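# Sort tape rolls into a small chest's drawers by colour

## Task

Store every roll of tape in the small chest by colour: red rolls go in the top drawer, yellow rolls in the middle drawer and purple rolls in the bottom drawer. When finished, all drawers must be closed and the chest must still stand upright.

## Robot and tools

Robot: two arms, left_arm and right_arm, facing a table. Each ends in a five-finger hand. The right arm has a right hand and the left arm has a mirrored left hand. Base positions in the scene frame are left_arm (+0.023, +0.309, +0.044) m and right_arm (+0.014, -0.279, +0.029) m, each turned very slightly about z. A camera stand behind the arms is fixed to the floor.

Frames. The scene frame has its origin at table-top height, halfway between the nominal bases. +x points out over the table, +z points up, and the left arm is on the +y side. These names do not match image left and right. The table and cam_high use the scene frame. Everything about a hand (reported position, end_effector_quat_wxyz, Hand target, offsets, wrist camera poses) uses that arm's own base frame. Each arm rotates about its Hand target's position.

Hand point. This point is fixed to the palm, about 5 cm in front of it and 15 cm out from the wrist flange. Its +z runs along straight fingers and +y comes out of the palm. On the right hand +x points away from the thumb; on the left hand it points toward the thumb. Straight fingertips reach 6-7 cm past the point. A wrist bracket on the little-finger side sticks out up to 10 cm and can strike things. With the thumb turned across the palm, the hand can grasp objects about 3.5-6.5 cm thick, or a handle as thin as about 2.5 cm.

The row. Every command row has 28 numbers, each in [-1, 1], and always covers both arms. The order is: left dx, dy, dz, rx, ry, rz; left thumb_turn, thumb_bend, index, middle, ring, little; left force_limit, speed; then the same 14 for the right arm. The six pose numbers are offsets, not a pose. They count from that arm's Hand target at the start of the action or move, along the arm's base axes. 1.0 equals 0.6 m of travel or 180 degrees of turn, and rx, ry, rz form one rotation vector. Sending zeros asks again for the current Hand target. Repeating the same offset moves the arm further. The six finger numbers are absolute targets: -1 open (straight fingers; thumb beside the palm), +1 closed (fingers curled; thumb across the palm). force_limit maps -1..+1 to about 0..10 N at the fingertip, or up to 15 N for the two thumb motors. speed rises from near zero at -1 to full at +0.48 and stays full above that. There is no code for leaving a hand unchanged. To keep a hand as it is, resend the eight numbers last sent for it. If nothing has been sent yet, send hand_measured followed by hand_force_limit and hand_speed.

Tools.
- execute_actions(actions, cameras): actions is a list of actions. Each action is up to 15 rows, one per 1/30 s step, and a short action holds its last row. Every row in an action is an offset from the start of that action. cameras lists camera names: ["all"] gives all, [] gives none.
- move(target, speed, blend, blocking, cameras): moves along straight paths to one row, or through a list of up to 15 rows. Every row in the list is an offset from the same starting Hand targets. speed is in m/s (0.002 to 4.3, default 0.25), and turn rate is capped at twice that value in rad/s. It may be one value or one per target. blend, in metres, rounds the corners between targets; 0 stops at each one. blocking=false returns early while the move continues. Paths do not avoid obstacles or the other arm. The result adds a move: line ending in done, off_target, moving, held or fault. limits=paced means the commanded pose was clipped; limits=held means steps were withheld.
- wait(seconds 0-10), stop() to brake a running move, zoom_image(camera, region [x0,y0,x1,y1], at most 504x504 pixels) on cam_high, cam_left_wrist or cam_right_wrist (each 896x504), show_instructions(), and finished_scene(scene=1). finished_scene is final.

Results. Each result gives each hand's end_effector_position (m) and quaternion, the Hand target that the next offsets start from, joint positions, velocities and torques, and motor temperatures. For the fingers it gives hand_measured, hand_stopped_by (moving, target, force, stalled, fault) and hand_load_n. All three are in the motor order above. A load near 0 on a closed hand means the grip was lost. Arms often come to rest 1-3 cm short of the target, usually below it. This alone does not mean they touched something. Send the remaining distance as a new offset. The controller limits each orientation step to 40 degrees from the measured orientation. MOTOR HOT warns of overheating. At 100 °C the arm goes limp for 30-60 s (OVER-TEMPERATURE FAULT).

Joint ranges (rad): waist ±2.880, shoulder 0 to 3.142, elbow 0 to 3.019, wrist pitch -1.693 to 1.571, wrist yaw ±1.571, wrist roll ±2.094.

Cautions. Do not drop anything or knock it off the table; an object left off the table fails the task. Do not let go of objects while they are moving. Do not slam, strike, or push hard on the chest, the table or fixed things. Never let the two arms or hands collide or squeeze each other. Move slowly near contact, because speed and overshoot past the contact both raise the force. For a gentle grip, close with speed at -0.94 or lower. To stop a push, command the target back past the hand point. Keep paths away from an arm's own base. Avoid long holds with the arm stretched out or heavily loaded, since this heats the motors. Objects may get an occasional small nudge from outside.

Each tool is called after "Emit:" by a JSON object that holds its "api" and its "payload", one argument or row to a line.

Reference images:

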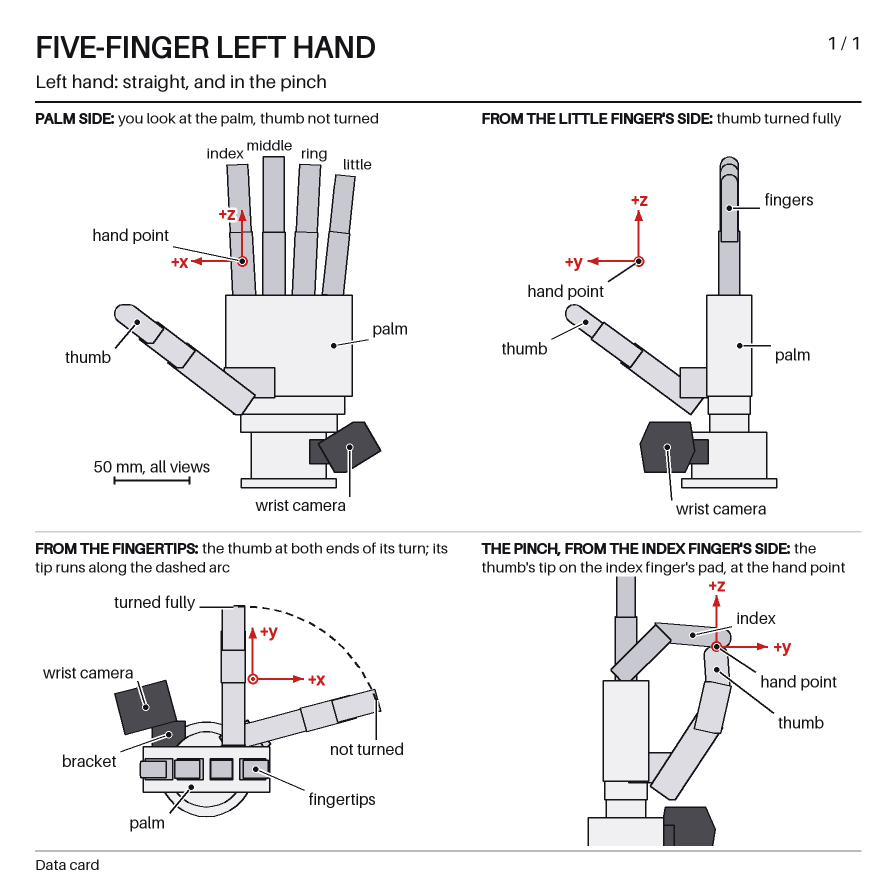

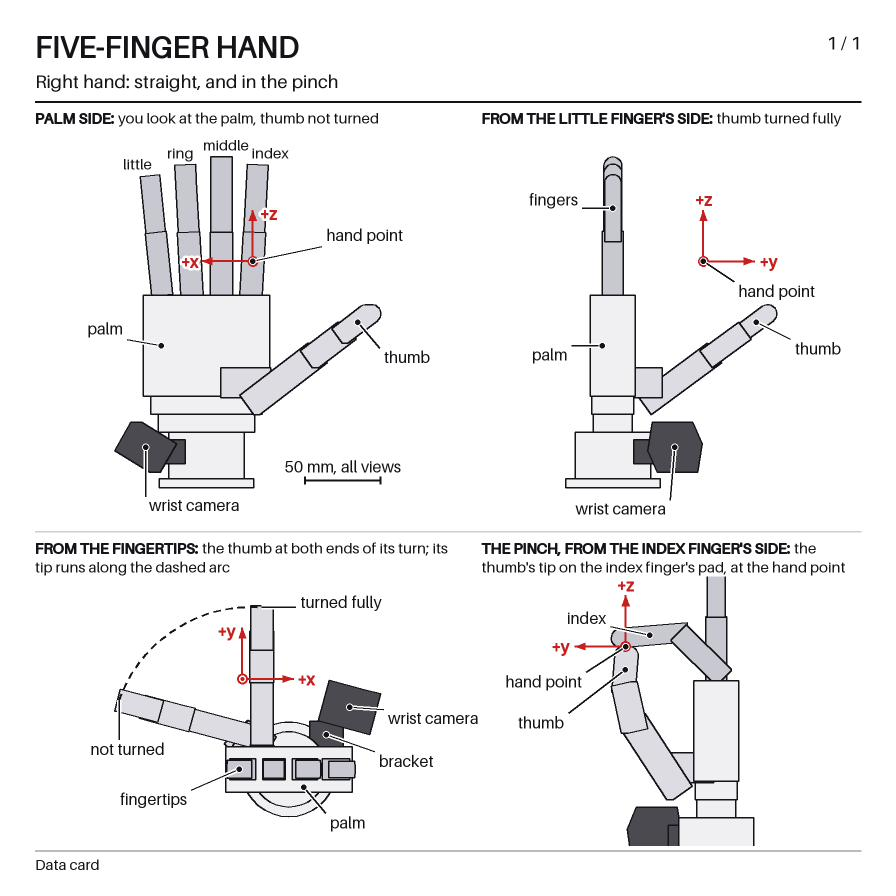

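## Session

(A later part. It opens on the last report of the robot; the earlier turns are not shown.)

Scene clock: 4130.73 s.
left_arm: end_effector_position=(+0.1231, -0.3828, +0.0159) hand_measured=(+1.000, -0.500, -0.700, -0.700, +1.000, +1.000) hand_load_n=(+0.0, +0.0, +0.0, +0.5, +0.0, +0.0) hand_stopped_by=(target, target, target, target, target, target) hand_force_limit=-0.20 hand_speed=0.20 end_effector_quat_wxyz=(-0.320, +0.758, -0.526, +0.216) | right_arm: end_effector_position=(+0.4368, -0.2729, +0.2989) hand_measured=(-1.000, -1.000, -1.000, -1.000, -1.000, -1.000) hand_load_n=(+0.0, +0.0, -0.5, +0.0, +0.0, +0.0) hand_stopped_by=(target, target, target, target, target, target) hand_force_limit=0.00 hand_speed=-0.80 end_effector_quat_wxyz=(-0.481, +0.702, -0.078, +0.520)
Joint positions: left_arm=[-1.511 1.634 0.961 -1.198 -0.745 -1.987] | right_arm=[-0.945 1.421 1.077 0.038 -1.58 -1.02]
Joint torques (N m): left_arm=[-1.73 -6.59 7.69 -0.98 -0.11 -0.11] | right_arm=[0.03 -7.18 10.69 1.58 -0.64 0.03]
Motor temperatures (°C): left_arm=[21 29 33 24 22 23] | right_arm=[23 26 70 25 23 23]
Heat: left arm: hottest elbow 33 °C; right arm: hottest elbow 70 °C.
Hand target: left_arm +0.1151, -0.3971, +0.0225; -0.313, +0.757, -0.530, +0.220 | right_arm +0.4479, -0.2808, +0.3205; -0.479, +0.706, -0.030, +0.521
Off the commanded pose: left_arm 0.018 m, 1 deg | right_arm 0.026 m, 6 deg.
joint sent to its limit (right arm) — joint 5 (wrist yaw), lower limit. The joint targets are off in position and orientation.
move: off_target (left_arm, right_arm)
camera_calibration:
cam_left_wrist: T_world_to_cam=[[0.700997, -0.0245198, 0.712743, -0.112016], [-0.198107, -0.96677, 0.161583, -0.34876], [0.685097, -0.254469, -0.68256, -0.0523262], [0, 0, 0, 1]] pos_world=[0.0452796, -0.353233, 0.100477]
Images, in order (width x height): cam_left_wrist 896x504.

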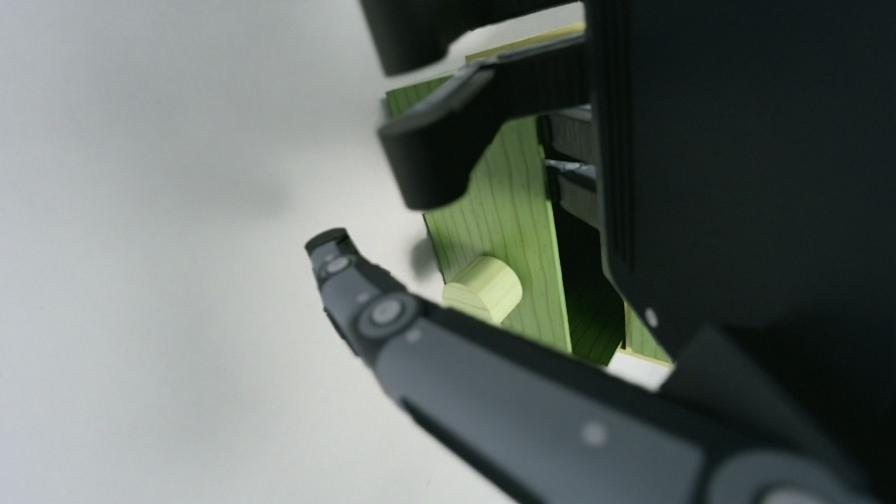

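Emit:
{"api": "move", "payload": {
  "target": [
    [-0.04,-0.0135,0,0,0,-0.025,1,-0.5,-0.7,-0.7,1,1,-0.2,0.2,0,0,0,0,0,0,-1,-1,-1,-1,-1,-1,0,-0.8],
    [-0.08,-0.027,0,0,0,-0.05,1,-0.5,-0.7,-0.7,1,1,-0.2,0.2,0,0,0,0,0,0,-1,-1,-1,-1,-1,-1,0,-0.8]
  ],
  "speed": 0.04,
  "blend": [0.01,0],
  "cameras": ["cam_left_wrist"]
}}

Scene clock: 4150.13 s.
left_arm: end_effector_position=(+0.0766, -0.3942, +0.0155) hand_measured=(+1.000, -0.500, -0.700, -0.700, +1.000, +1.000) hand_load_n=(+0.0, +0.0, +0.0, +0.0, +0.0, +0.0) hand_stopped_by=(target, target, target, target, target, target) hand_force_limit=-0.20 hand_speed=0.20 end_effector_quat_wxyz=(-0.309, +0.719, -0.578, +0.232) | right_arm: end_effector_position=(+0.4368, -0.2729, +0.2989) hand_measured=(-1.000, -1.000, -1.000, -1.000, -1.000, -1.000) hand_load_n=(+0.0, +0.0, +0.0, +0.0, +0.0, +0.0) hand_stopped_by=(target, target, target, target, target, target) hand_force_limit=0.00 hand_speed=-0.80 end_effector_quat_wxyz=(-0.481, +0.702, -0.078, +0.520)
Joint positions: left_arm=[-1.629 1.634 0.961 -1.195 -0.747 -1.964] | right_arm=[-0.945 1.421 1.077 0.038 -1.58 -1.02]
Joint torques (N m): left_arm=[-1.61 -6.95 7.57 0.17 -0.51 0.15] | right_arm=[0.97 -7.82 10.67 1.59 -0.64 0.07]
Motor temperatures (°C): left_arm=[21 29 34 24 22 23] | right_arm=[23 26 70 25 23 23]
Heat: left arm: hottest elbow 34 °C; right arm: hottest elbow 70 °C.
Hand target: left_arm +0.0671, -0.4133, +0.0225; -0.295, +0.713, -0.588, +0.244 | right_arm +0.4479, -0.2808, +0.3205; -0.479, +0.706, -0.030, +0.521
Off the commanded pose: left_arm 0.022 m, 2 deg | right_arm 0.026 m, 6 deg.
joint sent to its limit (right arm) — joint 5 (wrist yaw), lower limit. The joint targets are off in position and orientation.
move: off_target (left_arm, right_arm)
camera_calibration:
cam_left_wrist: T_world_to_cam=[[0.693264, -0.127542, 0.709308, -0.119374], [-0.325754, -0.933391, 0.150551, -0.345874], [0.64286, -0.335432, -0.688634, -0.0522239], [0, 0, 0, 1]] pos_world=[0.00366097, -0.355578, 0.100782]
Images, in order (width x height): cam_left_wrist 896x504.

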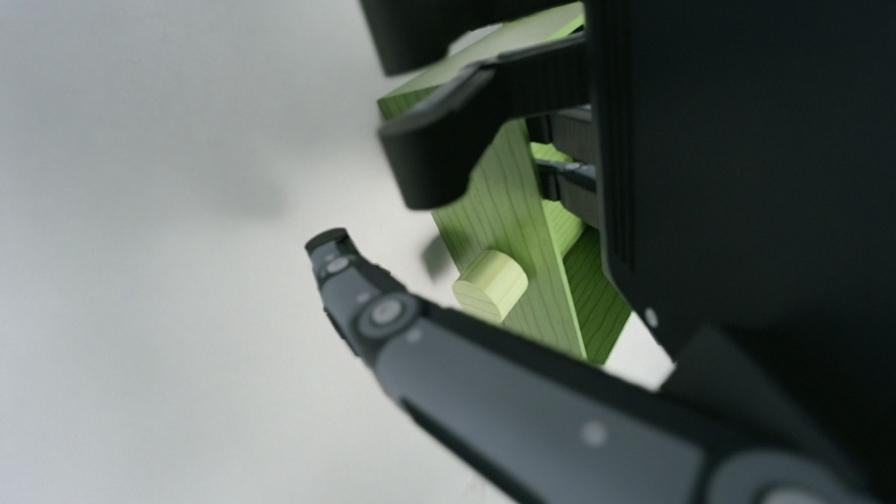

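Emit:
{"api": "move", "payload": {
  "target": [
    [0.02,0.015,0.0,0,0,0,1,-0.5,-0.7,-0.7,1,1,-0.2,0.2,0,0,0,0,0,0,-1,-1,-1,-1,-1,-1,0,-0.8],
    [0.02,0.015,0.16,0,0,0.0,1,-0.5,-0.7,-0.7,1,1,-0.2,0.2,0,0,0,0,0,0,-1,-1,-1,-1,-1,-1,0,-0.8]
  ],
  "speed": 0.1,
  "cameras": ["cam_left_wrist"]
}}

Scene clock: 4161.97 s.
left_arm: end_effector_position=(+0.0764, -0.3927, +0.0990) hand_measured=(+1.000, -0.500, -0.700, -0.700, +1.000, +1.000) hand_load_n=(+0.0, +0.0, +0.0, +0.0, +0.0, +0.0) hand_stopped_by=(target, target, target, target, target, target) hand_force_limit=-0.20 hand_speed=0.20 end_effector_quat_wxyz=(-0.304, +0.710, -0.590, +0.235) | right_arm: end_effector_position=(+0.4368, -0.2729, +0.2989) hand_measured=(-1.000, -1.000, -1.000, -1.000, -1.000, -1.000) hand_load_n=(+0.0, +0.0, +0.0, +0.0, +0.0, +0.0) hand_stopped_by=(target, target, target, target, target, target) hand_force_limit=0.00 hand_speed=-0.80 end_effector_quat_wxyz=(-0.481, +0.702, -0.078, +0.520)
Joint positions: left_arm=[-1.627 1.493 1.053 -1.399 -0.751 -1.919] | right_arm=[-0.945 1.421 1.077 0.038 -1.58 -1.02]
Joint torques (N m): left_arm=[0.79 -7.53 9.11 -0.92 -0.61 0.1] | right_arm=[0.5 -7.59 10.55 1.46 -0.67 0.07]
Motor temperatures (°C): left_arm=[21 29 34 24 22 23] | right_arm=[23 26 70 25 23 23]
Heat: left arm: hottest elbow 34 °C; right arm: hottest elbow 70 °C.
Hand target: left_arm +0.0791, -0.4043, +0.1185; -0.295, +0.713, -0.588, +0.244 | right_arm +0.4479, -0.2808, +0.3205; -0.479, +0.706, -0.030, +0.521
Off the commanded pose: left_arm 0.023 m, 1 deg | right_arm 0.026 m, 6 deg.
joint sent to its limit (right arm) — joint 5 (wrist yaw), lower limit. The joint targets are off in position and orientation.
move: off_target (left_arm, right_arm)
camera_calibration:
cam_left_wrist: T_world_to_cam=[[0.6922, -0.150003, 0.705945, -0.186821], [-0.35386, -0.923056, 0.150833, -0.350881], [0.629002, -0.354212, -0.692019, -0.0000261829], [0, 0, 0, 1]] pos_world=[0.00517136, -0.351916, 0.184792]
Images, in order (width x height): cam_left_wrist 896x504.

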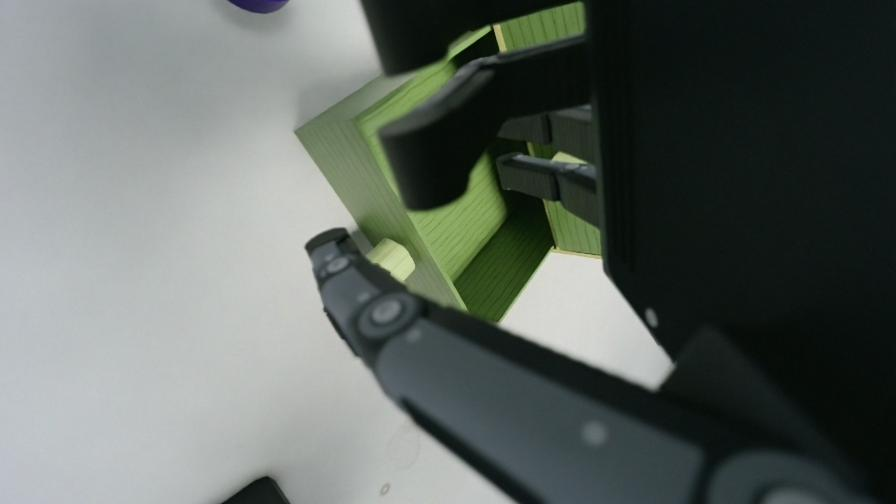

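Emit:
{"api": "move", "payload": {
  "target": [
    [0.0015,0.06,0.08,0,0,0,1,-0.5,-0.7,-0.7,1,1,-0.2,0.2,0,0,0,0,0,0,-1,-1,-1,-1,-1,-1,0,-0.8],
    [0.03,0.2212,-0.0975,0.0159,-0.0818,-0.0333,1,-0.5,-0.42,-0.42,1,1,-0.2,0.2,0,0,0,0,0,0,-1,-1,-1,-1,-1,-1,0,-0.8]
  ],
  "speed": 0.15,
  "blend": [0.03,0],
  "cameras": ["cam_left_wrist"]
}}

Scene clock: 4212.43 s.
left_arm: end_effector_position=(+0.1001, -0.2654, +0.0580) hand_measured=(+1.000, -0.500, -0.420, -0.420, +1.000, +1.000) hand_load_n=(+0.0, +0.0, +0.0, +0.0, +0.5, +0.0) hand_stopped_by=(target, target, target, target, target, target) hand_force_limit=-0.20 hand_speed=0.20 end_effector_quat_wxyz=(-0.378, +0.638, -0.588, +0.324) | right_arm: end_effector_position=(+0.4368, -0.2729, +0.2989) hand_measured=(-1.000, -1.000, -1.000, -1.000, -1.000, -1.000) hand_load_n=(+0.0, +0.0, +0.0, +0.0, +0.0, -0.5) hand_stopped_by=(target, target, target, target, target, target) hand_force_limit=0.00 hand_speed=-0.80 end_effector_quat_wxyz=(-0.481, +0.702, -0.078, +0.520)
Joint positions: left_arm=[-1.722 1.306 0.634 -1.328 -0.983 -2.037] | right_arm=[-0.945 1.421 1.077 0.038 -1.58 -1.02]
Joint torques (N m): left_arm=[-1.44 -2.61 5.37 -0.05 -0.76 -0.12] | right_arm=[1.03 -7.88 10.78 1.44 -0.66 0]
Motor temperatures (°C): left_arm=[21 29 34 24 22 23] | right_arm=[23 26 70 25 23 23]
Heat: left arm: hottest elbow 34 °C; right arm: hottest elbow 70 °C.
Hand target: left_arm +0.0971, -0.2716, +0.0600; -0.373, +0.636, -0.587, +0.333 | right_arm +0.4479, -0.2808, +0.3205; -0.479, +0.706, -0.030, +0.521
Off the commanded pose: left_arm 0.007 m, 1 deg | right_arm 0.026 m, 6 deg.
joint sent to its limit (right arm) — joint 5 (wrist yaw), lower limit. The joint targets are off in position and orientation.
move: off_target (right_arm); blend cut to 0.0299 m at target 1
camera_calibration:
cam_left_wrist: T_world_to_cam=[[0.477328, -0.244517, 0.844019, -0.166699], [-0.466317, -0.884586, 0.00745259, -0.189127], [0.744786, -0.397138, -0.536261, -0.0302438], [0, 0, 0, 1]] pos_world=[0.013902, -0.220071, 0.125888]
Images, in order (width x height): cam_left_wrist 896x504.

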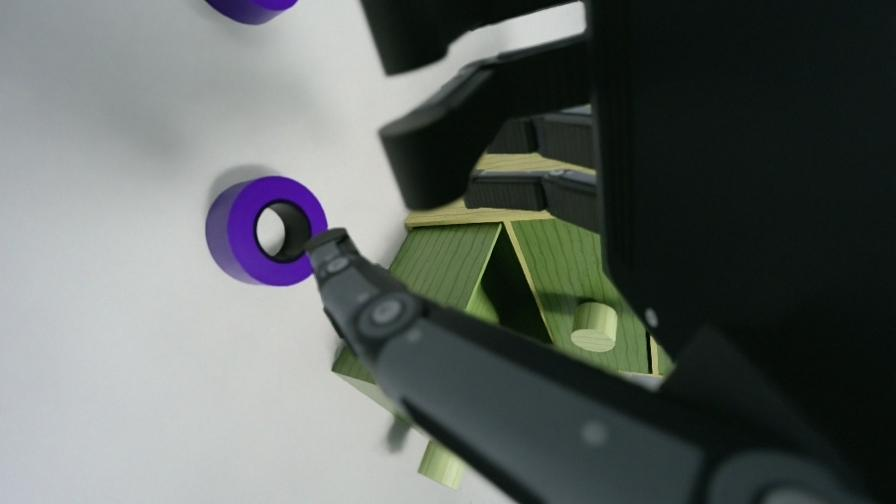

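Emit:
{"api": "move", "payload": {
  "target": [
    [-0.0085,-0.003,-0.078,0,0,0,1,-0.5,-0.42,-0.42,1,1,-0.2,0.2,0,0,0,0,0,0,-1,-1,-1,-1,-1,-1,0,-0.8]
  ],
  "speed": 0.08,
  "cameras": ["cam_left_wrist"]
}}

Scene clock: 4227.30 s.
left_arm: end_effector_position=(+0.0972, -0.2674, +0.0133) hand_measured=(+1.000, -0.500, -0.420, -0.420, +1.000, +1.000) hand_load_n=(+0.5, +0.0, +0.0, +0.0, +0.5, +0.0) hand_stopped_by=(target, target, target, target, target, target) hand_force_limit=-0.20 hand_speed=0.20 end_effector_quat_wxyz=(-0.380, +0.637, -0.586, +0.326) | right_arm: end_effector_position=(+0.4368, -0.2729, +0.2989) hand_measured=(-1.000, -1.000, -1.000, -1.000, -1.000, -1.000) hand_load_n=(+0.0, +0.0, +0.0, +0.0, +0.0, +0.0) hand_stopped_by=(target, target, target, target, target, target) hand_force_limit=0.00 hand_speed=-0.80 end_effector_quat_wxyz=(-0.481, +0.702, -0.078, +0.520)
Joint positions: left_arm=[-1.736 1.433 0.589 -1.18 -0.983 -2.066] | right_arm=[-0.945 1.421 1.077 0.038 -1.58 -1.02]
Joint torques (N m): left_arm=[-1.44 -3.02 4.44 -0.09 -0.44 -0.12] | right_arm=[1.03 -7.77 10.85 1.73 -0.66 0.05]
Motor temperatures (°C): left_arm=[21 29 33 24 23 23] | right_arm=[23 26 70 25 23 23]
Heat: left arm: hottest elbow 33 °C; right arm: hottest elbow 70 °C.
Hand target: left_arm +0.0920, -0.2734, +0.0132; -0.373, +0.636, -0.587, +0.333 | right_arm +0.4479, -0.2808, +0.3205; -0.479, +0.706, -0.030, +0.521
Off the commanded pose: left_arm 0.008 m, 1 deg | right_arm 0.026 m, 6 deg.
joint sent to its limit (right arm) — joint 5 (wrist yaw), lower limit. The joint targets are off in position and orientation.
move: off_target (right_arm)
camera_calibration:
cam_left_wrist: T_world_to_cam=[[0.471944, -0.242128, 0.847728, -0.126959], [-0.46562, -0.884961, 0.00645558, -0.192022], [0.748643, -0.397765, -0.530392, -0.0535381], [0, 0, 0, 1]] pos_world=[0.0105888, -0.221968, 0.0804697]
Images, in order (width x height): cam_left_wrist 896x504.

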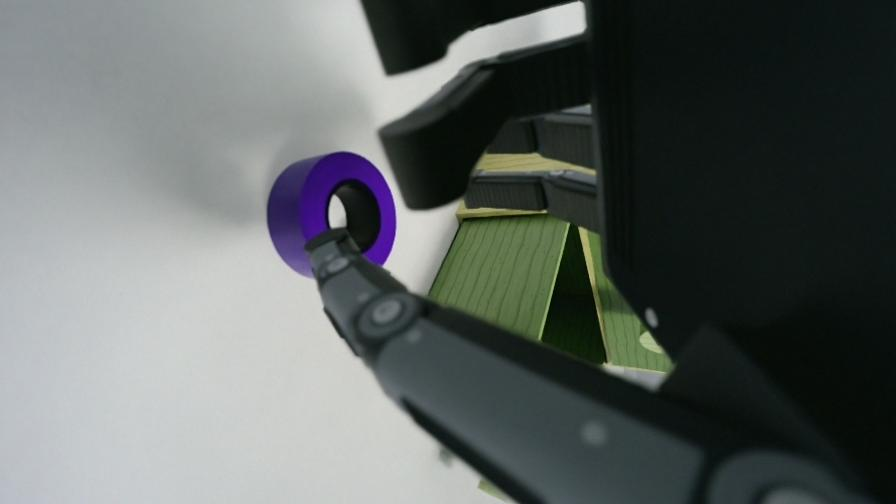

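Emit:
{"api": "move", "payload": {
  "target": [
    [-0.025,-0.001,0.02,0,0,0,1,-0.5,-0.42,-0.42,1,1,-0.2,0.2,0,0,0,0,0,0,-1,-1,-1,-1,-1,-1,0,-0.8],
    [-0.008,-0.001,-0.01,0,0,0,1,-0.5,-0.42,-0.42,1,1,-0.2,0.2,0,0,0,0,0,0,-1,-1,-1,-1,-1,-1,0,-0.8]
  ],
  "speed": 0.08,
  "cameras": ["cam_left_wrist"]
}}

Scene clock: 4240.03 s.
left_arm: end_effector_position=(+0.0827, -0.2713, +0.0066) hand_measured=(+1.000, -0.500, -0.420, -0.420, +1.000, +1.000) hand_load_n=(+0.0, +0.0, +0.0, +0.0, +0.0, +0.0) hand_stopped_by=(target, target, target, target, target, target) hand_force_limit=-0.20 hand_speed=0.20 end_effector_quat_wxyz=(-0.370, +0.629, -0.599, +0.328) | right_arm: end_effector_position=(+0.4368, -0.2729, +0.2989) hand_measured=(-1.000, -1.000, -1.000, -1.000, -1.000, -1.000) hand_load_n=(+0.0, +0.0, +0.0, +0.0, +0.0, +0.0) hand_stopped_by=(target, target, target, target, target, target) hand_force_limit=0.00 hand_speed=-0.80 end_effector_quat_wxyz=(-0.481, +0.702, -0.078, +0.520)
Joint positions: left_arm=[-1.782 1.451 0.589 -1.166 -0.966 -2.074] | right_arm=[-0.945 1.421 1.077 0.038 -1.58 -1.02]
Joint torques (N m): left_arm=[0.85 -3.19 4.18 -0.09 -0.77 -0.12] | right_arm=[0.85 -8.12 10.77 1.76 -0.65 0.04]
Motor temperatures (°C): left_arm=[21 29 32 24 22 23] | right_arm=[23 26 70 25 23 23]
Heat: left arm: hottest elbow 32 °C; right arm: hottest elbow 70 °C.
Hand target: left_arm +0.0872, -0.2740, +0.0072; -0.373, +0.636, -0.587, +0.333 | right_arm +0.4479, -0.2808, +0.3205; -0.479, +0.706, -0.030, +0.521
Off the commanded pose: left_arm 0.005 m, 2 deg | right_arm 0.026 m, 6 deg.
joint sent to its limit (left arm) — joint 6 (wrist roll), lower limit. The joint targets still meet the commanded pose.
joint sent to its limit (right arm) — joint 5 (wrist yaw), lower limit. The joint targets are off in position and orientation.
move: off_target (right_arm)
camera_calibration:
cam_left_wrist: T_world_to_cam=[[0.474506, -0.25915, 0.84124, -0.120228], [-0.495904, -0.868291, 0.0122339, -0.19521], [0.727271, -0.422979, -0.540523, -0.0527695], [0, 0, 0, 1]] pos_world=[-0.0013785, -0.222976, 0.0750058]
Images, in order (width x height): cam_left_wrist 896x504.

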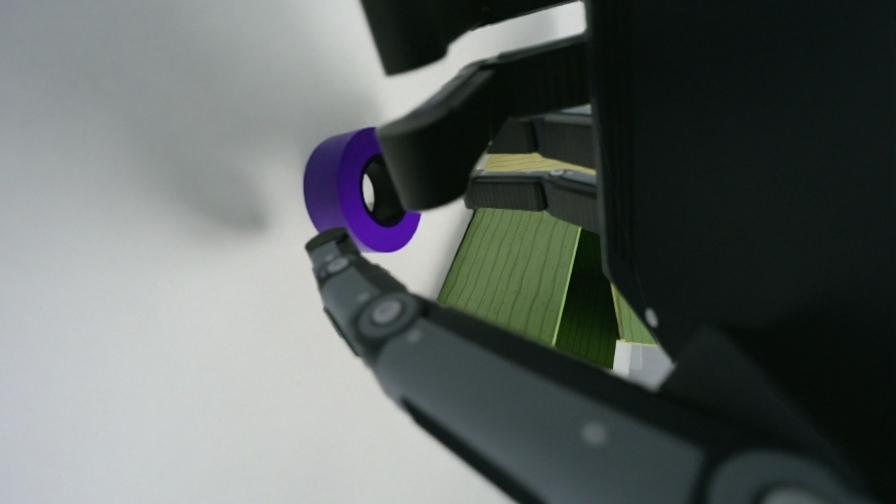

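Emit:
{"api": "move", "payload": {
  "target": [
    [0.013,0.0067,0.015,0,0,0,1,-0.5,-0.42,-0.42,1,1,-0.2,0.2,0,0,0,0,0,0,-1,-1,-1,-1,-1,-1,0,-0.8],
    [0.013,0.0067,-0.01,0,0,0,1,-0.5,-0.42,-0.42,1,1,-0.2,0.2,0,0,0,0,0,0,-1,-1,-1,-1,-1,-1,0,-0.8]
  ],
  "speed": 0.08,
  "cameras": ["cam_left_wrist"]
}}

Scene clock: 4253.20 s.
left_arm: end_effector_position=(+0.0903, -0.2686, +0.0011) hand_measured=(+1.000, -0.500, -0.420, -0.420, +1.000, +1.000) hand_load_n=(+0.0, +0.0, +0.0, +0.0, +0.0, +0.5) hand_stopped_by=(target, target, target, target, target, target) hand_force_limit=-0.20 hand_speed=0.20 end_effector_quat_wxyz=(-0.369, +0.635, -0.590, +0.334) | right_arm: end_effector_position=(+0.4368, -0.2729, +0.2989) hand_measured=(-1.000, -1.000, -1.000, -1.000, -1.000, -1.000) hand_load_n=(+0.0, +0.0, +0.0, +0.0, +0.0, +0.0) hand_stopped_by=(target, target, target, target, target, target) hand_force_limit=0.00 hand_speed=-0.80 end_effector_quat_wxyz=(-0.481, +0.702, -0.078, +0.520)
Joint positions: left_arm=[-1.762 1.456 0.568 -1.123 -0.98 -2.074] | right_arm=[-0.945 1.421 1.077 0.038 -1.58 -1.02]
Joint torques (N m): left_arm=[0.79 -3.19 4.16 -0.05 -0.76 0.09] | right_arm=[1.26 -8 10.73 1.46 -0.71 0.03]
Motor temperatures (°C): left_arm=[21 29 32 24 23 23] | right_arm=[23 26 70 25 23 23]
Heat: left arm: hottest elbow 32 °C; right arm: hottest elbow 70 °C.
Hand target: left_arm +0.0950, -0.2699, +0.0012; -0.373, +0.636, -0.587, +0.333 | right_arm +0.4479, -0.2808, +0.3205; -0.479, +0.706, -0.030, +0.521
Off the commanded pose: left_arm 0.005 m, 1 deg | right_arm 0.026 m, 6 deg.
joint sent to its limit (right arm) — joint 5 (wrist yaw), lower limit. The joint targets are off in position and orientation.
move: off_target (right_arm)
camera_calibration:
cam_left_wrist: T_world_to_cam=[[0.470535, -0.236527, 0.85009, -0.112001], [-0.48398, -0.874736, 0.0245042, -0.191884], [0.737808, -0.422956, -0.526068, -0.0610848], [0, 0, 0, 1]] pos_world=[0.00490095, -0.220176, 0.067778]
Images, in order (width x height): cam_left_wrist 896x504.

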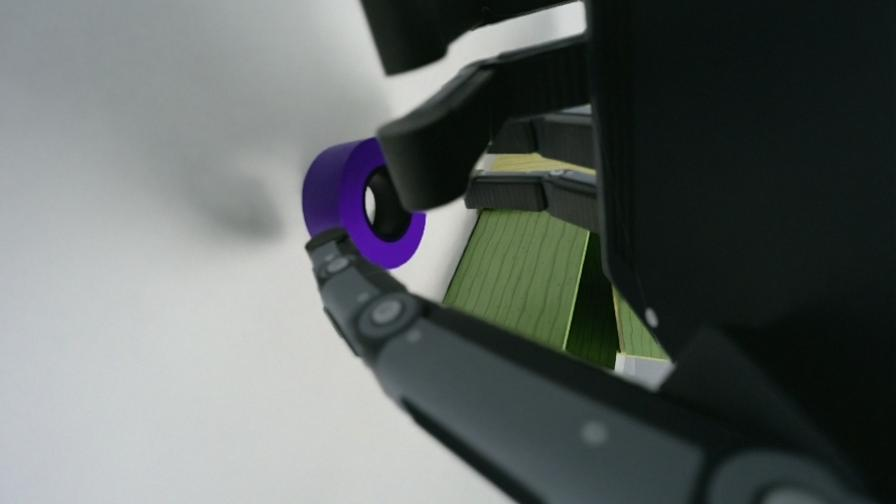

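Emit:
{"api": "move", "payload": {
  "target": [
    [0.001,0.001,-0.036,0,0,0,1,-0.5,-0.42,-0.42,1,1,-0.2,0.2,0,0,0,0,0,0,-1,-1,-1,-1,-1,-1,0,-0.8]
  ],
  "speed": 0.06,
  "cameras": ["cam_left_wrist"]
}}

Scene clock: 4259.00 s.
left_arm: end_effector_position=(+0.0903, -0.2686, -0.0203) hand_measured=(+1.000, -0.500, -0.420, -0.420, +1.000, +1.000) hand_load_n=(+0.0, +0.0, +0.0, +0.0, +0.0, +0.0) hand_stopped_by=(target, target, target, target, target, target) hand_force_limit=-0.20 hand_speed=0.20 end_effector_quat_wxyz=(-0.368, +0.636, -0.590, +0.335) | right_arm: end_effector_position=(+0.4368, -0.2729, +0.2989) hand_measured=(-1.000, -1.000, -1.000, -1.000, -1.000, -1.000) hand_load_n=(+0.0, +0.0, -0.5, +0.0, +0.0, +0.0) hand_stopped_by=(target, target, target, target, target, target) hand_force_limit=0.00 hand_speed=-0.80 end_effector_quat_wxyz=(-0.481, +0.702, -0.078, +0.520)
Joint positions: left_arm=[-1.762 1.521 0.549 -1.037 -0.98 -2.074] | right_arm=[-0.945 1.421 1.077 0.038 -1.58 -1.02]
Joint torques (N m): left_arm=[0.85 -3.37 3.64 -0.03 -0.78 0.12] | right_arm=[1.26 -7.47 10.7 1.52 -0.66 0.04]
Motor temperatures (°C): left_arm=[21 29 31 24 23 23] | right_arm=[23 26 70 25 23 23]
Heat: left arm: hottest elbow 31 °C; right arm: hottest elbow 70 °C.
Hand target: left_arm +0.0956, -0.2693, -0.0204; -0.373, +0.636, -0.587, +0.333 | right_arm +0.4479, -0.2808, +0.3205; -0.479, +0.706, -0.030, +0.521
Off the commanded pose: left_arm 0.005 m, 1 deg | right_arm 0.026 m, 6 deg.
joint sent to its limit (right arm) — joint 5 (wrist yaw), lower limit. The joint targets are off in position and orientation.
move: off_target (right_arm)
camera_calibration:
cam_left_wrist: T_world_to_cam=[[0.471042, -0.233958, 0.850519, -0.0931338], [-0.483919, -0.874684, 0.0274036, -0.1913], [0.737524, -0.424491, -0.52523, -0.0726835], [0, 0, 0, 1]] pos_world=[0.00490209, -0.21997, 0.0462789]
Images, in order (width x height): cam_left_wrist 896x504.

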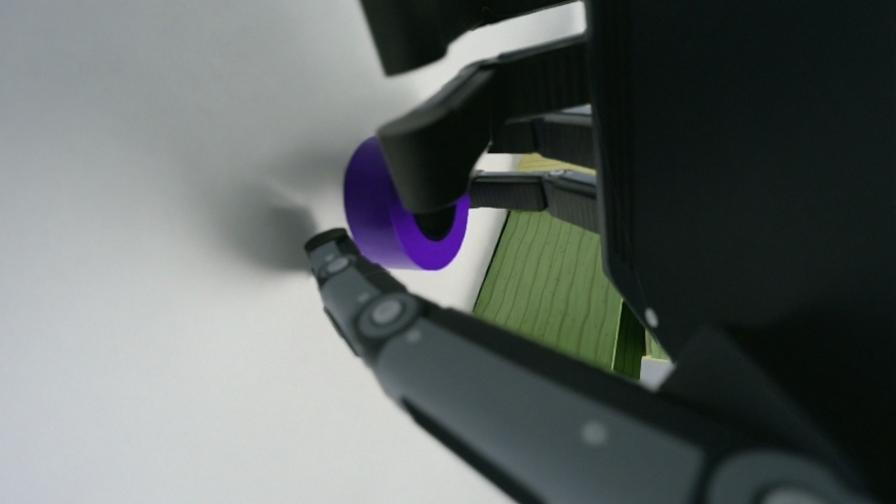

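Close grip.

Emit:
{"api": "move", "payload": {
  "target": [
    [0,0,0,0,0,0,1,-0.3,-0.28,-0.25,1,1,-0.3,-0.6,0,0,0,0,0,0,-1,-1,-1,-1,-1,-1,0,-0.8]
  ],
  "cameras": ["cam_left_wrist"]
}}

Emit:
{"api": "move", "payload": {
  "target": [
    [0,0,0.02,0,0,0,1,-0.38,-0.22,-0.22,1,1,-0.2,-0.6,0,0,0,0,0,0,-1,-1,-1,-1,-1,-1,0,-0.8],
    [0,0,0.15,0,0,0,1,-0.38,-0.22,-0.22,1,1,-0.2,-0.6,0,0,0,0,0,0,-1,-1,-1,-1,-1,-1,0,-0.8]
  ],
  "speed": 0.08,
  "cameras": ["cam_left_wrist"]
}}

Scene clock: 4267.63 s.
left_arm: end_effector_position=(+0.0911, -0.2687, -0.0199) hand_measured=(+1.000, -0.416, -0.280, -0.256, +1.000, +1.000) hand_load_n=(+1.5, +9.5, +1.0, +9.5, +0.0, +0.0) hand_stopped_by=(target, force, target, force, target, target) hand_force_limit=-0.30 hand_speed=-0.60 end_effector_quat_wxyz=(-0.369, +0.636, -0.589, +0.336) | right_arm: end_effector_position=(+0.4368, -0.2729, +0.2989) hand_measured=(-1.000, -1.000, -1.000, -1.000, -1.000, -1.000) hand_load_n=(+0.0, +0.0, -0.5, +0.0, -0.5, +0.0) hand_stopped_by=(target, target, target, target, target, target) hand_force_limit=0.00 hand_speed=-0.80 end_effector_quat_wxyz=(-0.481, +0.702, -0.078, +0.520)
Joint positions: left_arm=[-1.761 1.521 0.549 -1.037 -0.983 -2.074] | right_arm=[-0.945 1.421 1.077 0.038 -1.58 -1.02]
Joint torques (N m): left_arm=[0.79 -3.43 3.64 -0.05 -0.67 0.12] | right_arm=[0.56 -8.35 10.89 1.69 -0.66 0.08]
Motor temperatures (°C): left_arm=[21 29 31 24 23 23] | right_arm=[23 26 70 25 23 23]
Heat: left arm: hottest elbow 31 °C; right arm: hottest elbow 70 °C.
Hand target: left_arm +0.0956, -0.2693, -0.0204; -0.373, +0.636, -0.587, +0.333 | right_arm +0.4479, -0.2808, +0.3205; -0.479, +0.706, -0.030, +0.521
Off the commanded pose: left_arm 0.005 m, 1 deg | right_arm 0.026 m, 6 deg.
joint sent to its limit (right arm) — joint 5 (wrist yaw), lower limit. The joint targets are off in position and orientation.
move: off_target (right_arm)
camera_calibration:
cam_left_wrist: T_world_to_cam=[[0.468797, -0.233423, 0.851905, -0.0935355], [-0.483796, -0.874778, 0.0265388, -0.191086], [0.739034, -0.42459, -0.523023, -0.0731958], [0, 0, 0, 1]] pos_world=[0.0054967, -0.220069, 0.0464715]
Images, in order (width x height): cam_left_wrist 896x504.

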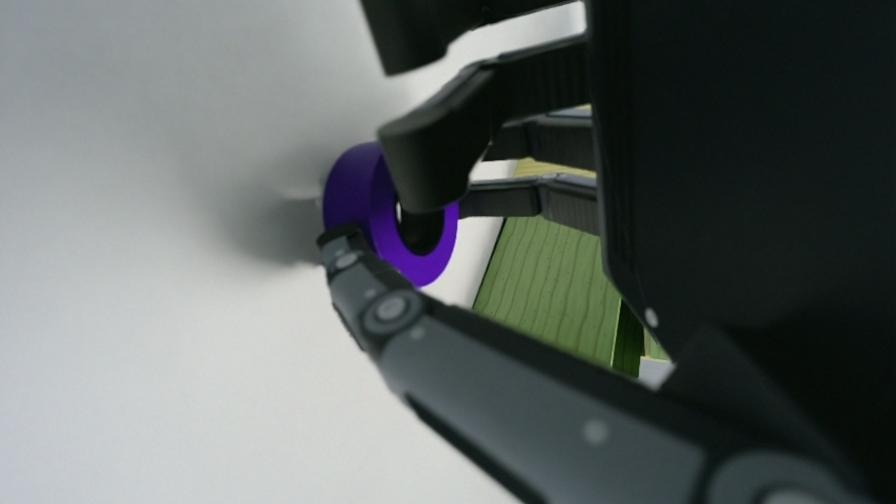

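Scene clock: 4270.60 s.
left_arm: end_effector_position=(+0.0933, -0.2579, +0.0552) hand_measured=(+1.000, -0.416, -0.250, -0.256, +1.000, +1.000) hand_load_n=(+0.0, +13.5, +10.5, +6.0, +0.0, +0.0) hand_stopped_by=(target, force, force, force, target, target) hand_force_limit=-0.20 hand_speed=-0.60 end_effector_quat_wxyz=(-0.378, +0.629, -0.594, +0.329) | right_arm: end_effector_position=(+0.4368, -0.2729, +0.2989) hand_measured=(-1.000, -1.000, -1.000, -1.000, -1.000, -1.000) hand_load_n=(+0.0, +0.0, +0.0, +0.0, -0.5, +0.0) hand_stopped_by=(target, target, target, target, target, target) hand_force_limit=0.00 hand_speed=-0.80 end_effector_quat_wxyz=(-0.481, +0.702, -0.078, +0.520)
Joint positions: left_arm=[-1.759 1.298 0.611 -1.342 -0.983 -2.066] | right_arm=[-0.945 1.421 1.077 0.038 -1.58 -1.02]
Joint torques (N m): left_arm=[0.62 -3.55 7.68 -1.26 -0.64 0.06] | right_arm=[0.03 -8.06 10.8 1.73 -0.68 0.05]
Motor temperatures (°C): left_arm=[21 29 31 24 23 23] | right_arm=[23 26 70 25 23 23]
Heat: left arm: hottest elbow 31 °C; right arm: hottest elbow 70 °C.
Hand target: left_arm +0.0956, -0.2693, +0.0696; -0.373, +0.636, -0.587, +0.333 | right_arm +0.4479, -0.2808, +0.3205; -0.479, +0.706, -0.030, +0.521
Off the commanded pose: left_arm 0.018 m, 1 deg | right_arm 0.026 m, 6 deg.
joint sent to its limit (right arm) — joint 5 (wrist yaw), lower limit. The joint targets are off in position and orientation.
move: off_target (left_arm, right_arm)
camera_calibration:
cam_left_wrist: T_world_to_cam=[[0.465252, -0.258006, 0.846743, -0.161733], [-0.485872, -0.87403, 0.000646242, -0.18074], [0.739912, -0.411709, -0.532002, -0.0272466], [0, 0, 0, 1]] pos_world=[0.00759028, -0.210918, 0.122568]
Images, in order (width x height): cam_left_wrist 896x504.

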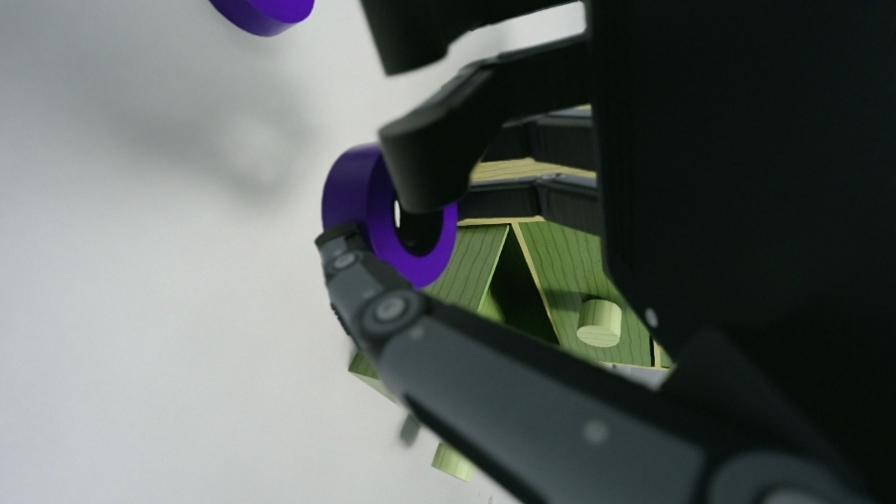

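Emit:
{"api": "move", "payload": {
  "target": [
    [0.0073,-0.018,0.3007,0,0,0.02,1,-0.38,-0.22,-0.22,1,1,-0.2,-0.6,0,0,0,0,0,0,-1,-1,-1,-1,-1,-1,0,-0.8],
    [0.149,-0.301,0.3507,0,0,0.0833,1,-0.38,-0.22,-0.22,1,1,-0.2,-0.6,0,0,0,0,0,0,-1,-1,-1,-1,-1,-1,0,-0.8]
  ],
  "speed": 0.2,
  "blend": [0.04,0],
  "cameras": ["cam_left_wrist"]
}}

Scene clock: 4290.73 s.
left_arm: end_effector_position=(+0.1818, -0.4422, +0.2597) hand_measured=(+1.000, -0.416, -0.250, -0.256, +1.000, +1.000) hand_load_n=(+0.0, +13.5, +10.0, +5.5, +0.0, +0.0) hand_stopped_by=(target, force, force, force, target, target) hand_force_limit=-0.20 hand_speed=-0.60 end_effector_quat_wxyz=(-0.365, +0.696, -0.536, +0.311) | right_arm: end_effector_position=(+0.4368, -0.2729, +0.2989) hand_measured=(-1.000, -1.000, -1.000, -1.000, -1.000, -1.000) hand_load_n=(+0.0, +0.0, +0.0, +0.0, +0.0, +0.0) hand_stopped_by=(target, target, target, target, target, target) hand_force_limit=0.00 hand_speed=-0.80 end_effector_quat_wxyz=(-0.481, +0.702, -0.078, +0.520)
Joint positions: left_arm=[-1.465 1.517 1.451 -1.663 -0.991 -1.809] | right_arm=[-0.945 1.421 1.077 0.038 -1.58 -1.02]
Joint torques (N m): left_arm=[0.62 -7.88 10.52 -0.55 -0.9 0.11] | right_arm=[1.26 -8.06 10.56 1.68 -0.63 0.14]
Motor temperatures (°C): left_arm=[21 29 32 24 23 23] | right_arm=[23 26 70 25 23 23]
Heat: left arm: hottest elbow 32 °C; right arm: hottest elbow 70 °C.
Hand target: left_arm +0.1850, -0.4499, +0.2800; -0.413, +0.708, -0.499, +0.282 | right_arm +0.4479, -0.2808, +0.3205; -0.479, +0.706, -0.030, +0.521
Off the commanded pose: left_arm 0.022 m, 8 deg | right_arm 0.026 m, 6 deg.
joint sent to its limit (left arm) — joint 4 (wrist pitch), lower limit. The joint targets are off in position and orientation.
joint sent to its limit (right arm) — joint 5 (wrist yaw), lower limit. The joint targets are off in position and orientation.
move: off_target (left_arm, right_arm)
camera_calibration:
cam_left_wrist: T_world_to_cam=[[0.527433, -0.109174, 0.842553, -0.368029], [-0.341764, -0.935197, 0.0927632, -0.376131], [0.777825, -0.33688, -0.530565, -0.0339387], [0, 0, 0, 1]] pos_world=[0.091961, -0.403369, 0.326968]
Images, in order (width x height): cam_left_wrist 896x504.

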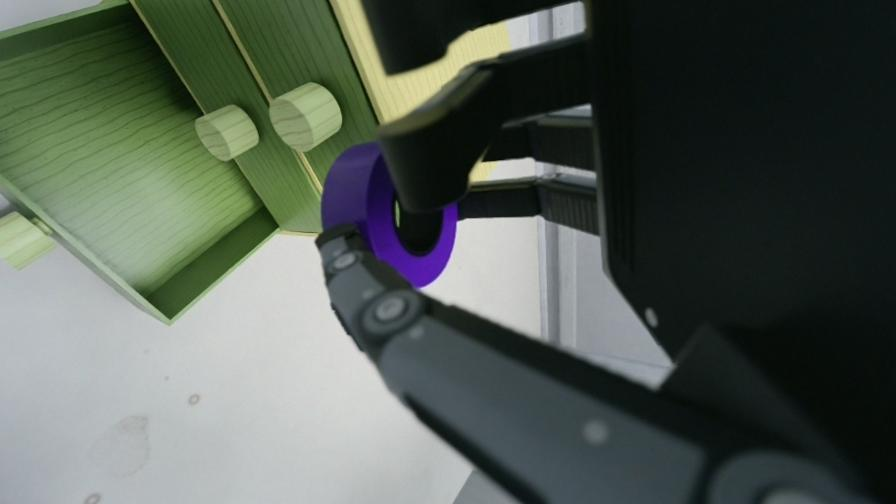

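Emit:
{"api": "move", "payload": {
  "target": [
    [0.0117,-0.03,-0.133,0,0,0,1,-0.38,-0.22,-0.22,1,1,-0.2,-0.6,0,0,0,0,0,0,-1,-1,-1,-1,-1,-1,0,-0.8],
    [0.02,-0.03,-0.24,0,0,0,1,-0.38,-0.22,-0.22,1,1,-0.2,-0.6,0,0,0,0,0,0,-1,-1,-1,-1,-1,-1,0,-0.8]
  ],
  "speed": 0.1,
  "blend": [0.02,0],
  "cameras": ["cam_left_wrist"]
}}

Scene clock: 4317.50 s.
left_arm: end_effector_position=(+0.1893, -0.4642, +0.1320) hand_measured=(+1.000, -0.416, -0.250, -0.256, +1.000, +1.000) hand_load_n=(+0.0, +14.0, +10.5, +6.0, +0.0, +0.0) hand_stopped_by=(target, force, force, force, target, target) hand_force_limit=-0.20 hand_speed=-0.60 end_effector_quat_wxyz=(-0.417, +0.700, -0.512, +0.274) | right_arm: end_effector_position=(+0.4368, -0.2729, +0.2989) hand_measured=(-1.000, -1.000, -1.000, -1.000, -1.000, -1.000) hand_load_n=(+0.0, +0.0, +0.0, +0.0, +0.0, +0.0) hand_stopped_by=(target, target, target, target, target, target) hand_force_limit=0.00 hand_speed=-0.80 end_effector_quat_wxyz=(-0.481, +0.702, -0.078, +0.520)
Joint positions: left_arm=[-1.465 1.766 1.396 -1.606 -0.992 -1.994] | right_arm=[-0.945 1.421 1.077 0.038 -1.58 -1.02]
Joint torques (N m): left_arm=[0.79 -10.11 6.67 -0.03 -0.73 -0.12] | right_arm=[-0.44 -8.35 10.74 1.48 -0.66 0.01]
Motor temperatures (°C): left_arm=[21 29 33 24 23 23] | right_arm=[23 26 70 25 23 23]
Heat: left arm: hottest elbow 33 °C; right arm: hottest elbow 70 °C.
Hand target: left_arm +0.1970, -0.4679, +0.1360; -0.413, +0.708, -0.499, +0.282 | right_arm +0.4479, -0.2808, +0.3205; -0.479, +0.706, -0.030, +0.521
Off the commanded pose: left_arm 0.009 m, 2 deg | right_arm 0.026 m, 6 deg.
joint sent to its limit (right arm) — joint 5 (wrist yaw), lower limit. The joint targets are off in position and orientation.
move: off_target (right_arm)
camera_calibration:
cam_left_wrist: T_world_to_cam=[[0.522647, -0.137387, 0.841406, -0.278886], [-0.250031, -0.968234, -0.00278651, -0.402369], [0.815061, -0.208922, -0.540396, -0.0613389], [0, 0, 0, 1]] pos_world=[0.0951491, -0.440718, 0.200388]
Images, in order (width x height): cam_left_wrist 896x504.

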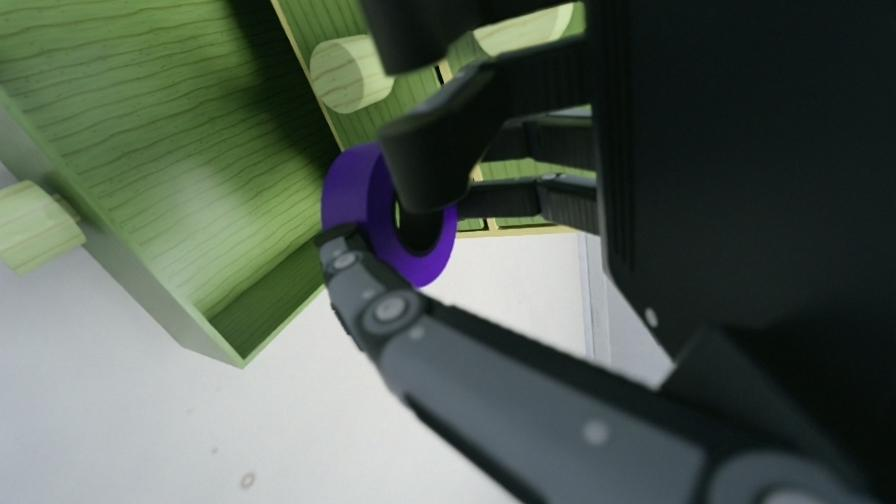

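Emit:
{"api": "move", "payload": {
  "target": [
    [0.0175,0.0057,-0.03,0,0,0,1,-0.38,-0.22,-0.22,1,1,-0.2,-0.6,0,0,0,0,0,0,-1,-1,-1,-1,-1,-1,0,-0.8],
    [0.0175,0.0057,-0.10,0,0,0,1,-0.38,-0.22,-0.22,1,1,-0.2,-0.6,0,0,0,0,0,0,-1,-1,-1,-1,-1,-1,0,-0.8]
  ],
  "speed": 0.08,
  "blend": [0.01,0],
  "cameras": ["cam_left_wrist"]
}}

Scene clock: 4353.20 s.
left_arm: end_effector_position=(+0.2038, -0.4612, +0.0737) hand_measured=(+1.000, -0.416, -0.250, -0.256, +1.000, +1.000) hand_load_n=(+0.0, +13.5, +10.5, +5.5, +0.0, +0.0) hand_stopped_by=(target, force, force, force, target, target) hand_force_limit=-0.20 hand_speed=-0.60 end_effector_quat_wxyz=(-0.412, +0.710, -0.498, +0.279) | right_arm: end_effector_position=(+0.4368, -0.2729, +0.2989) hand_measured=(-1.000, -1.000, -1.000, -1.000, -1.000, -1.000) hand_load_n=(+0.0, +0.0, +0.0, +0.0, +0.0, +0.0) hand_stopped_by=(target, target, target, target, target, target) hand_force_limit=0.00 hand_speed=-0.80 end_effector_quat_wxyz=(-0.481, +0.702, -0.078, +0.520)
Joint positions: left_arm=[-1.436 1.82 1.306 -1.428 -0.998 -1.987] | right_arm=[-0.945 1.421 1.077 0.038 -1.58 -1.02]
Joint torques (N m): left_arm=[0.67 -10.23 6.23 0.02 -0.85 0.11] | right_arm=[0.67 -7.77 10.82 1.59 -0.72 0.03]
Motor temperatures (°C): left_arm=[21 30 33 24 23 23] | right_arm=[23 26 70 25 23 23]
Heat: left arm: hottest elbow 33 °C; right arm: hottest elbow 70 °C.
Hand target: left_arm +0.2075, -0.4645, +0.0760; -0.413, +0.708, -0.499, +0.282 | right_arm +0.4479, -0.2808, +0.3205; -0.479, +0.706, -0.030, +0.521
Off the commanded pose: left_arm 0.005 m, 0 deg | right_arm 0.026 m, 6 deg.
joint sent to its limit (right arm) — joint 5 (wrist yaw), lower limit. The joint targets are off in position and orientation.
move: off_target (right_arm)
camera_calibration:
cam_left_wrist: T_world_to_cam=[[0.519215, -0.102928, 0.848423, -0.220887], [-0.227864, -0.973459, 0.02135, -0.404672], [0.823707, -0.20441, -0.528888, -0.104489], [0, 0, 0, 1]] pos_world=[0.108547, -0.438026, 0.140783]
Images, in order (width x height): cam_left_wrist 896x504.

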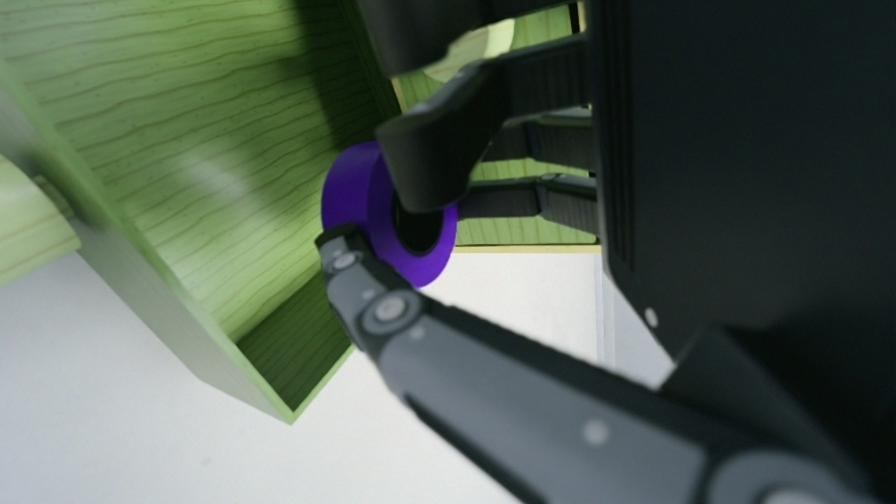

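Emit:
{"api": "move", "payload": {
  "target": [
    [0,0,-0.077,0,0,0,1,-0.38,-0.22,-0.22,1,1,-0.2,-0.6,0,0,0,0,0,0,-1,-1,-1,-1,-1,-1,0,-0.8]
  ],
  "speed": 0.06,
  "cameras": ["cam_left_wrist"]
}}

Scene clock: 4364.00 s.
left_arm: end_effector_position=(+0.2038, -0.4612, +0.0284) hand_measured=(+1.000, -0.416, -0.250, -0.256, +1.000, +1.000) hand_load_n=(+0.0, +13.5, +10.0, +5.5, +0.0, +0.0) hand_stopped_by=(target, force, force, force, target, target) hand_force_limit=-0.20 hand_speed=-0.60 end_effector_quat_wxyz=(-0.412, +0.710, -0.498, +0.279) | right_arm: end_effector_position=(+0.4368, -0.2729, +0.2989) hand_measured=(-1.000, -1.000, -1.000, -1.000, -1.000, -1.000) hand_load_n=(+0.0, +0.0, +0.0, +0.0, +0.0, +0.0) hand_stopped_by=(target, target, target, target, target, target) hand_force_limit=0.00 hand_speed=-0.80 end_effector_quat_wxyz=(-0.481, +0.702, -0.078, +0.520)
Joint positions: left_arm=[-1.436 1.883 1.261 -1.319 -0.998 -1.987] | right_arm=[-0.945 1.421 1.077 0.038 -1.58 -1.02]
Joint torques (N m): left_arm=[0.67 -10.34 5.74 0.01 -0.85 0.12] | right_arm=[0.15 -7.06 10.73 1.58 -0.66 0.06]
Motor temperatures (°C): left_arm=[21 30 33 24 23 23] | right_arm=[23 26 70 25 23 23]
Heat: left arm: hottest elbow 33 °C; right arm: hottest elbow 70 °C.
Hand target: left_arm +0.2075, -0.4645, +0.0298; -0.413, +0.708, -0.499, +0.282 | right_arm +0.4479, -0.2808, +0.3205; -0.479, +0.706, -0.030, +0.521
Off the commanded pose: left_arm 0.005 m, 0 deg | right_arm 0.026 m, 6 deg.
joint sent to its limit (right arm) — joint 5 (wrist yaw), lower limit. The joint targets are off in position and orientation.
move: off_target (right_arm)
camera_calibration:
cam_left_wrist: T_world_to_cam=[[0.519043, -0.101653, 0.848682, -0.181806], [-0.227883, -0.973422, 0.0227758, -0.40372], [0.823811, -0.205221, -0.528413, -0.128891], [0, 0, 0, 1]] pos_world=[0.108546, -0.437922, 0.0953828]
Images, in order (width x height): cam_left_wrist 896x504.

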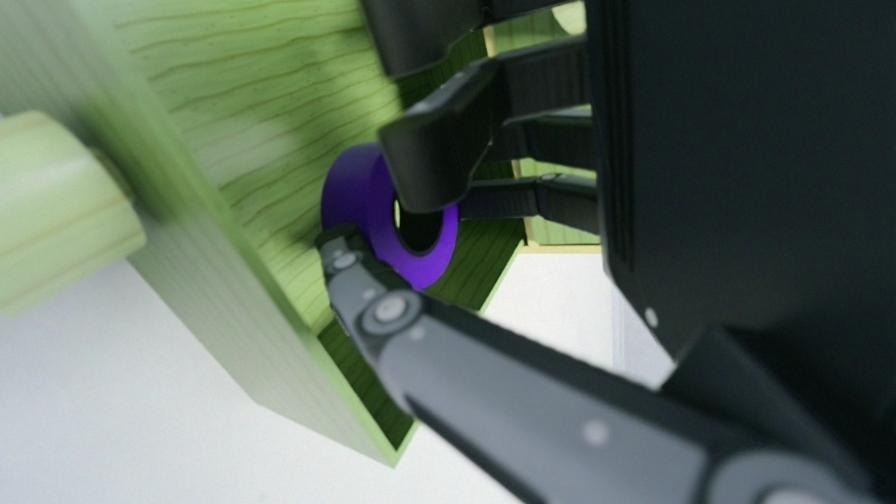

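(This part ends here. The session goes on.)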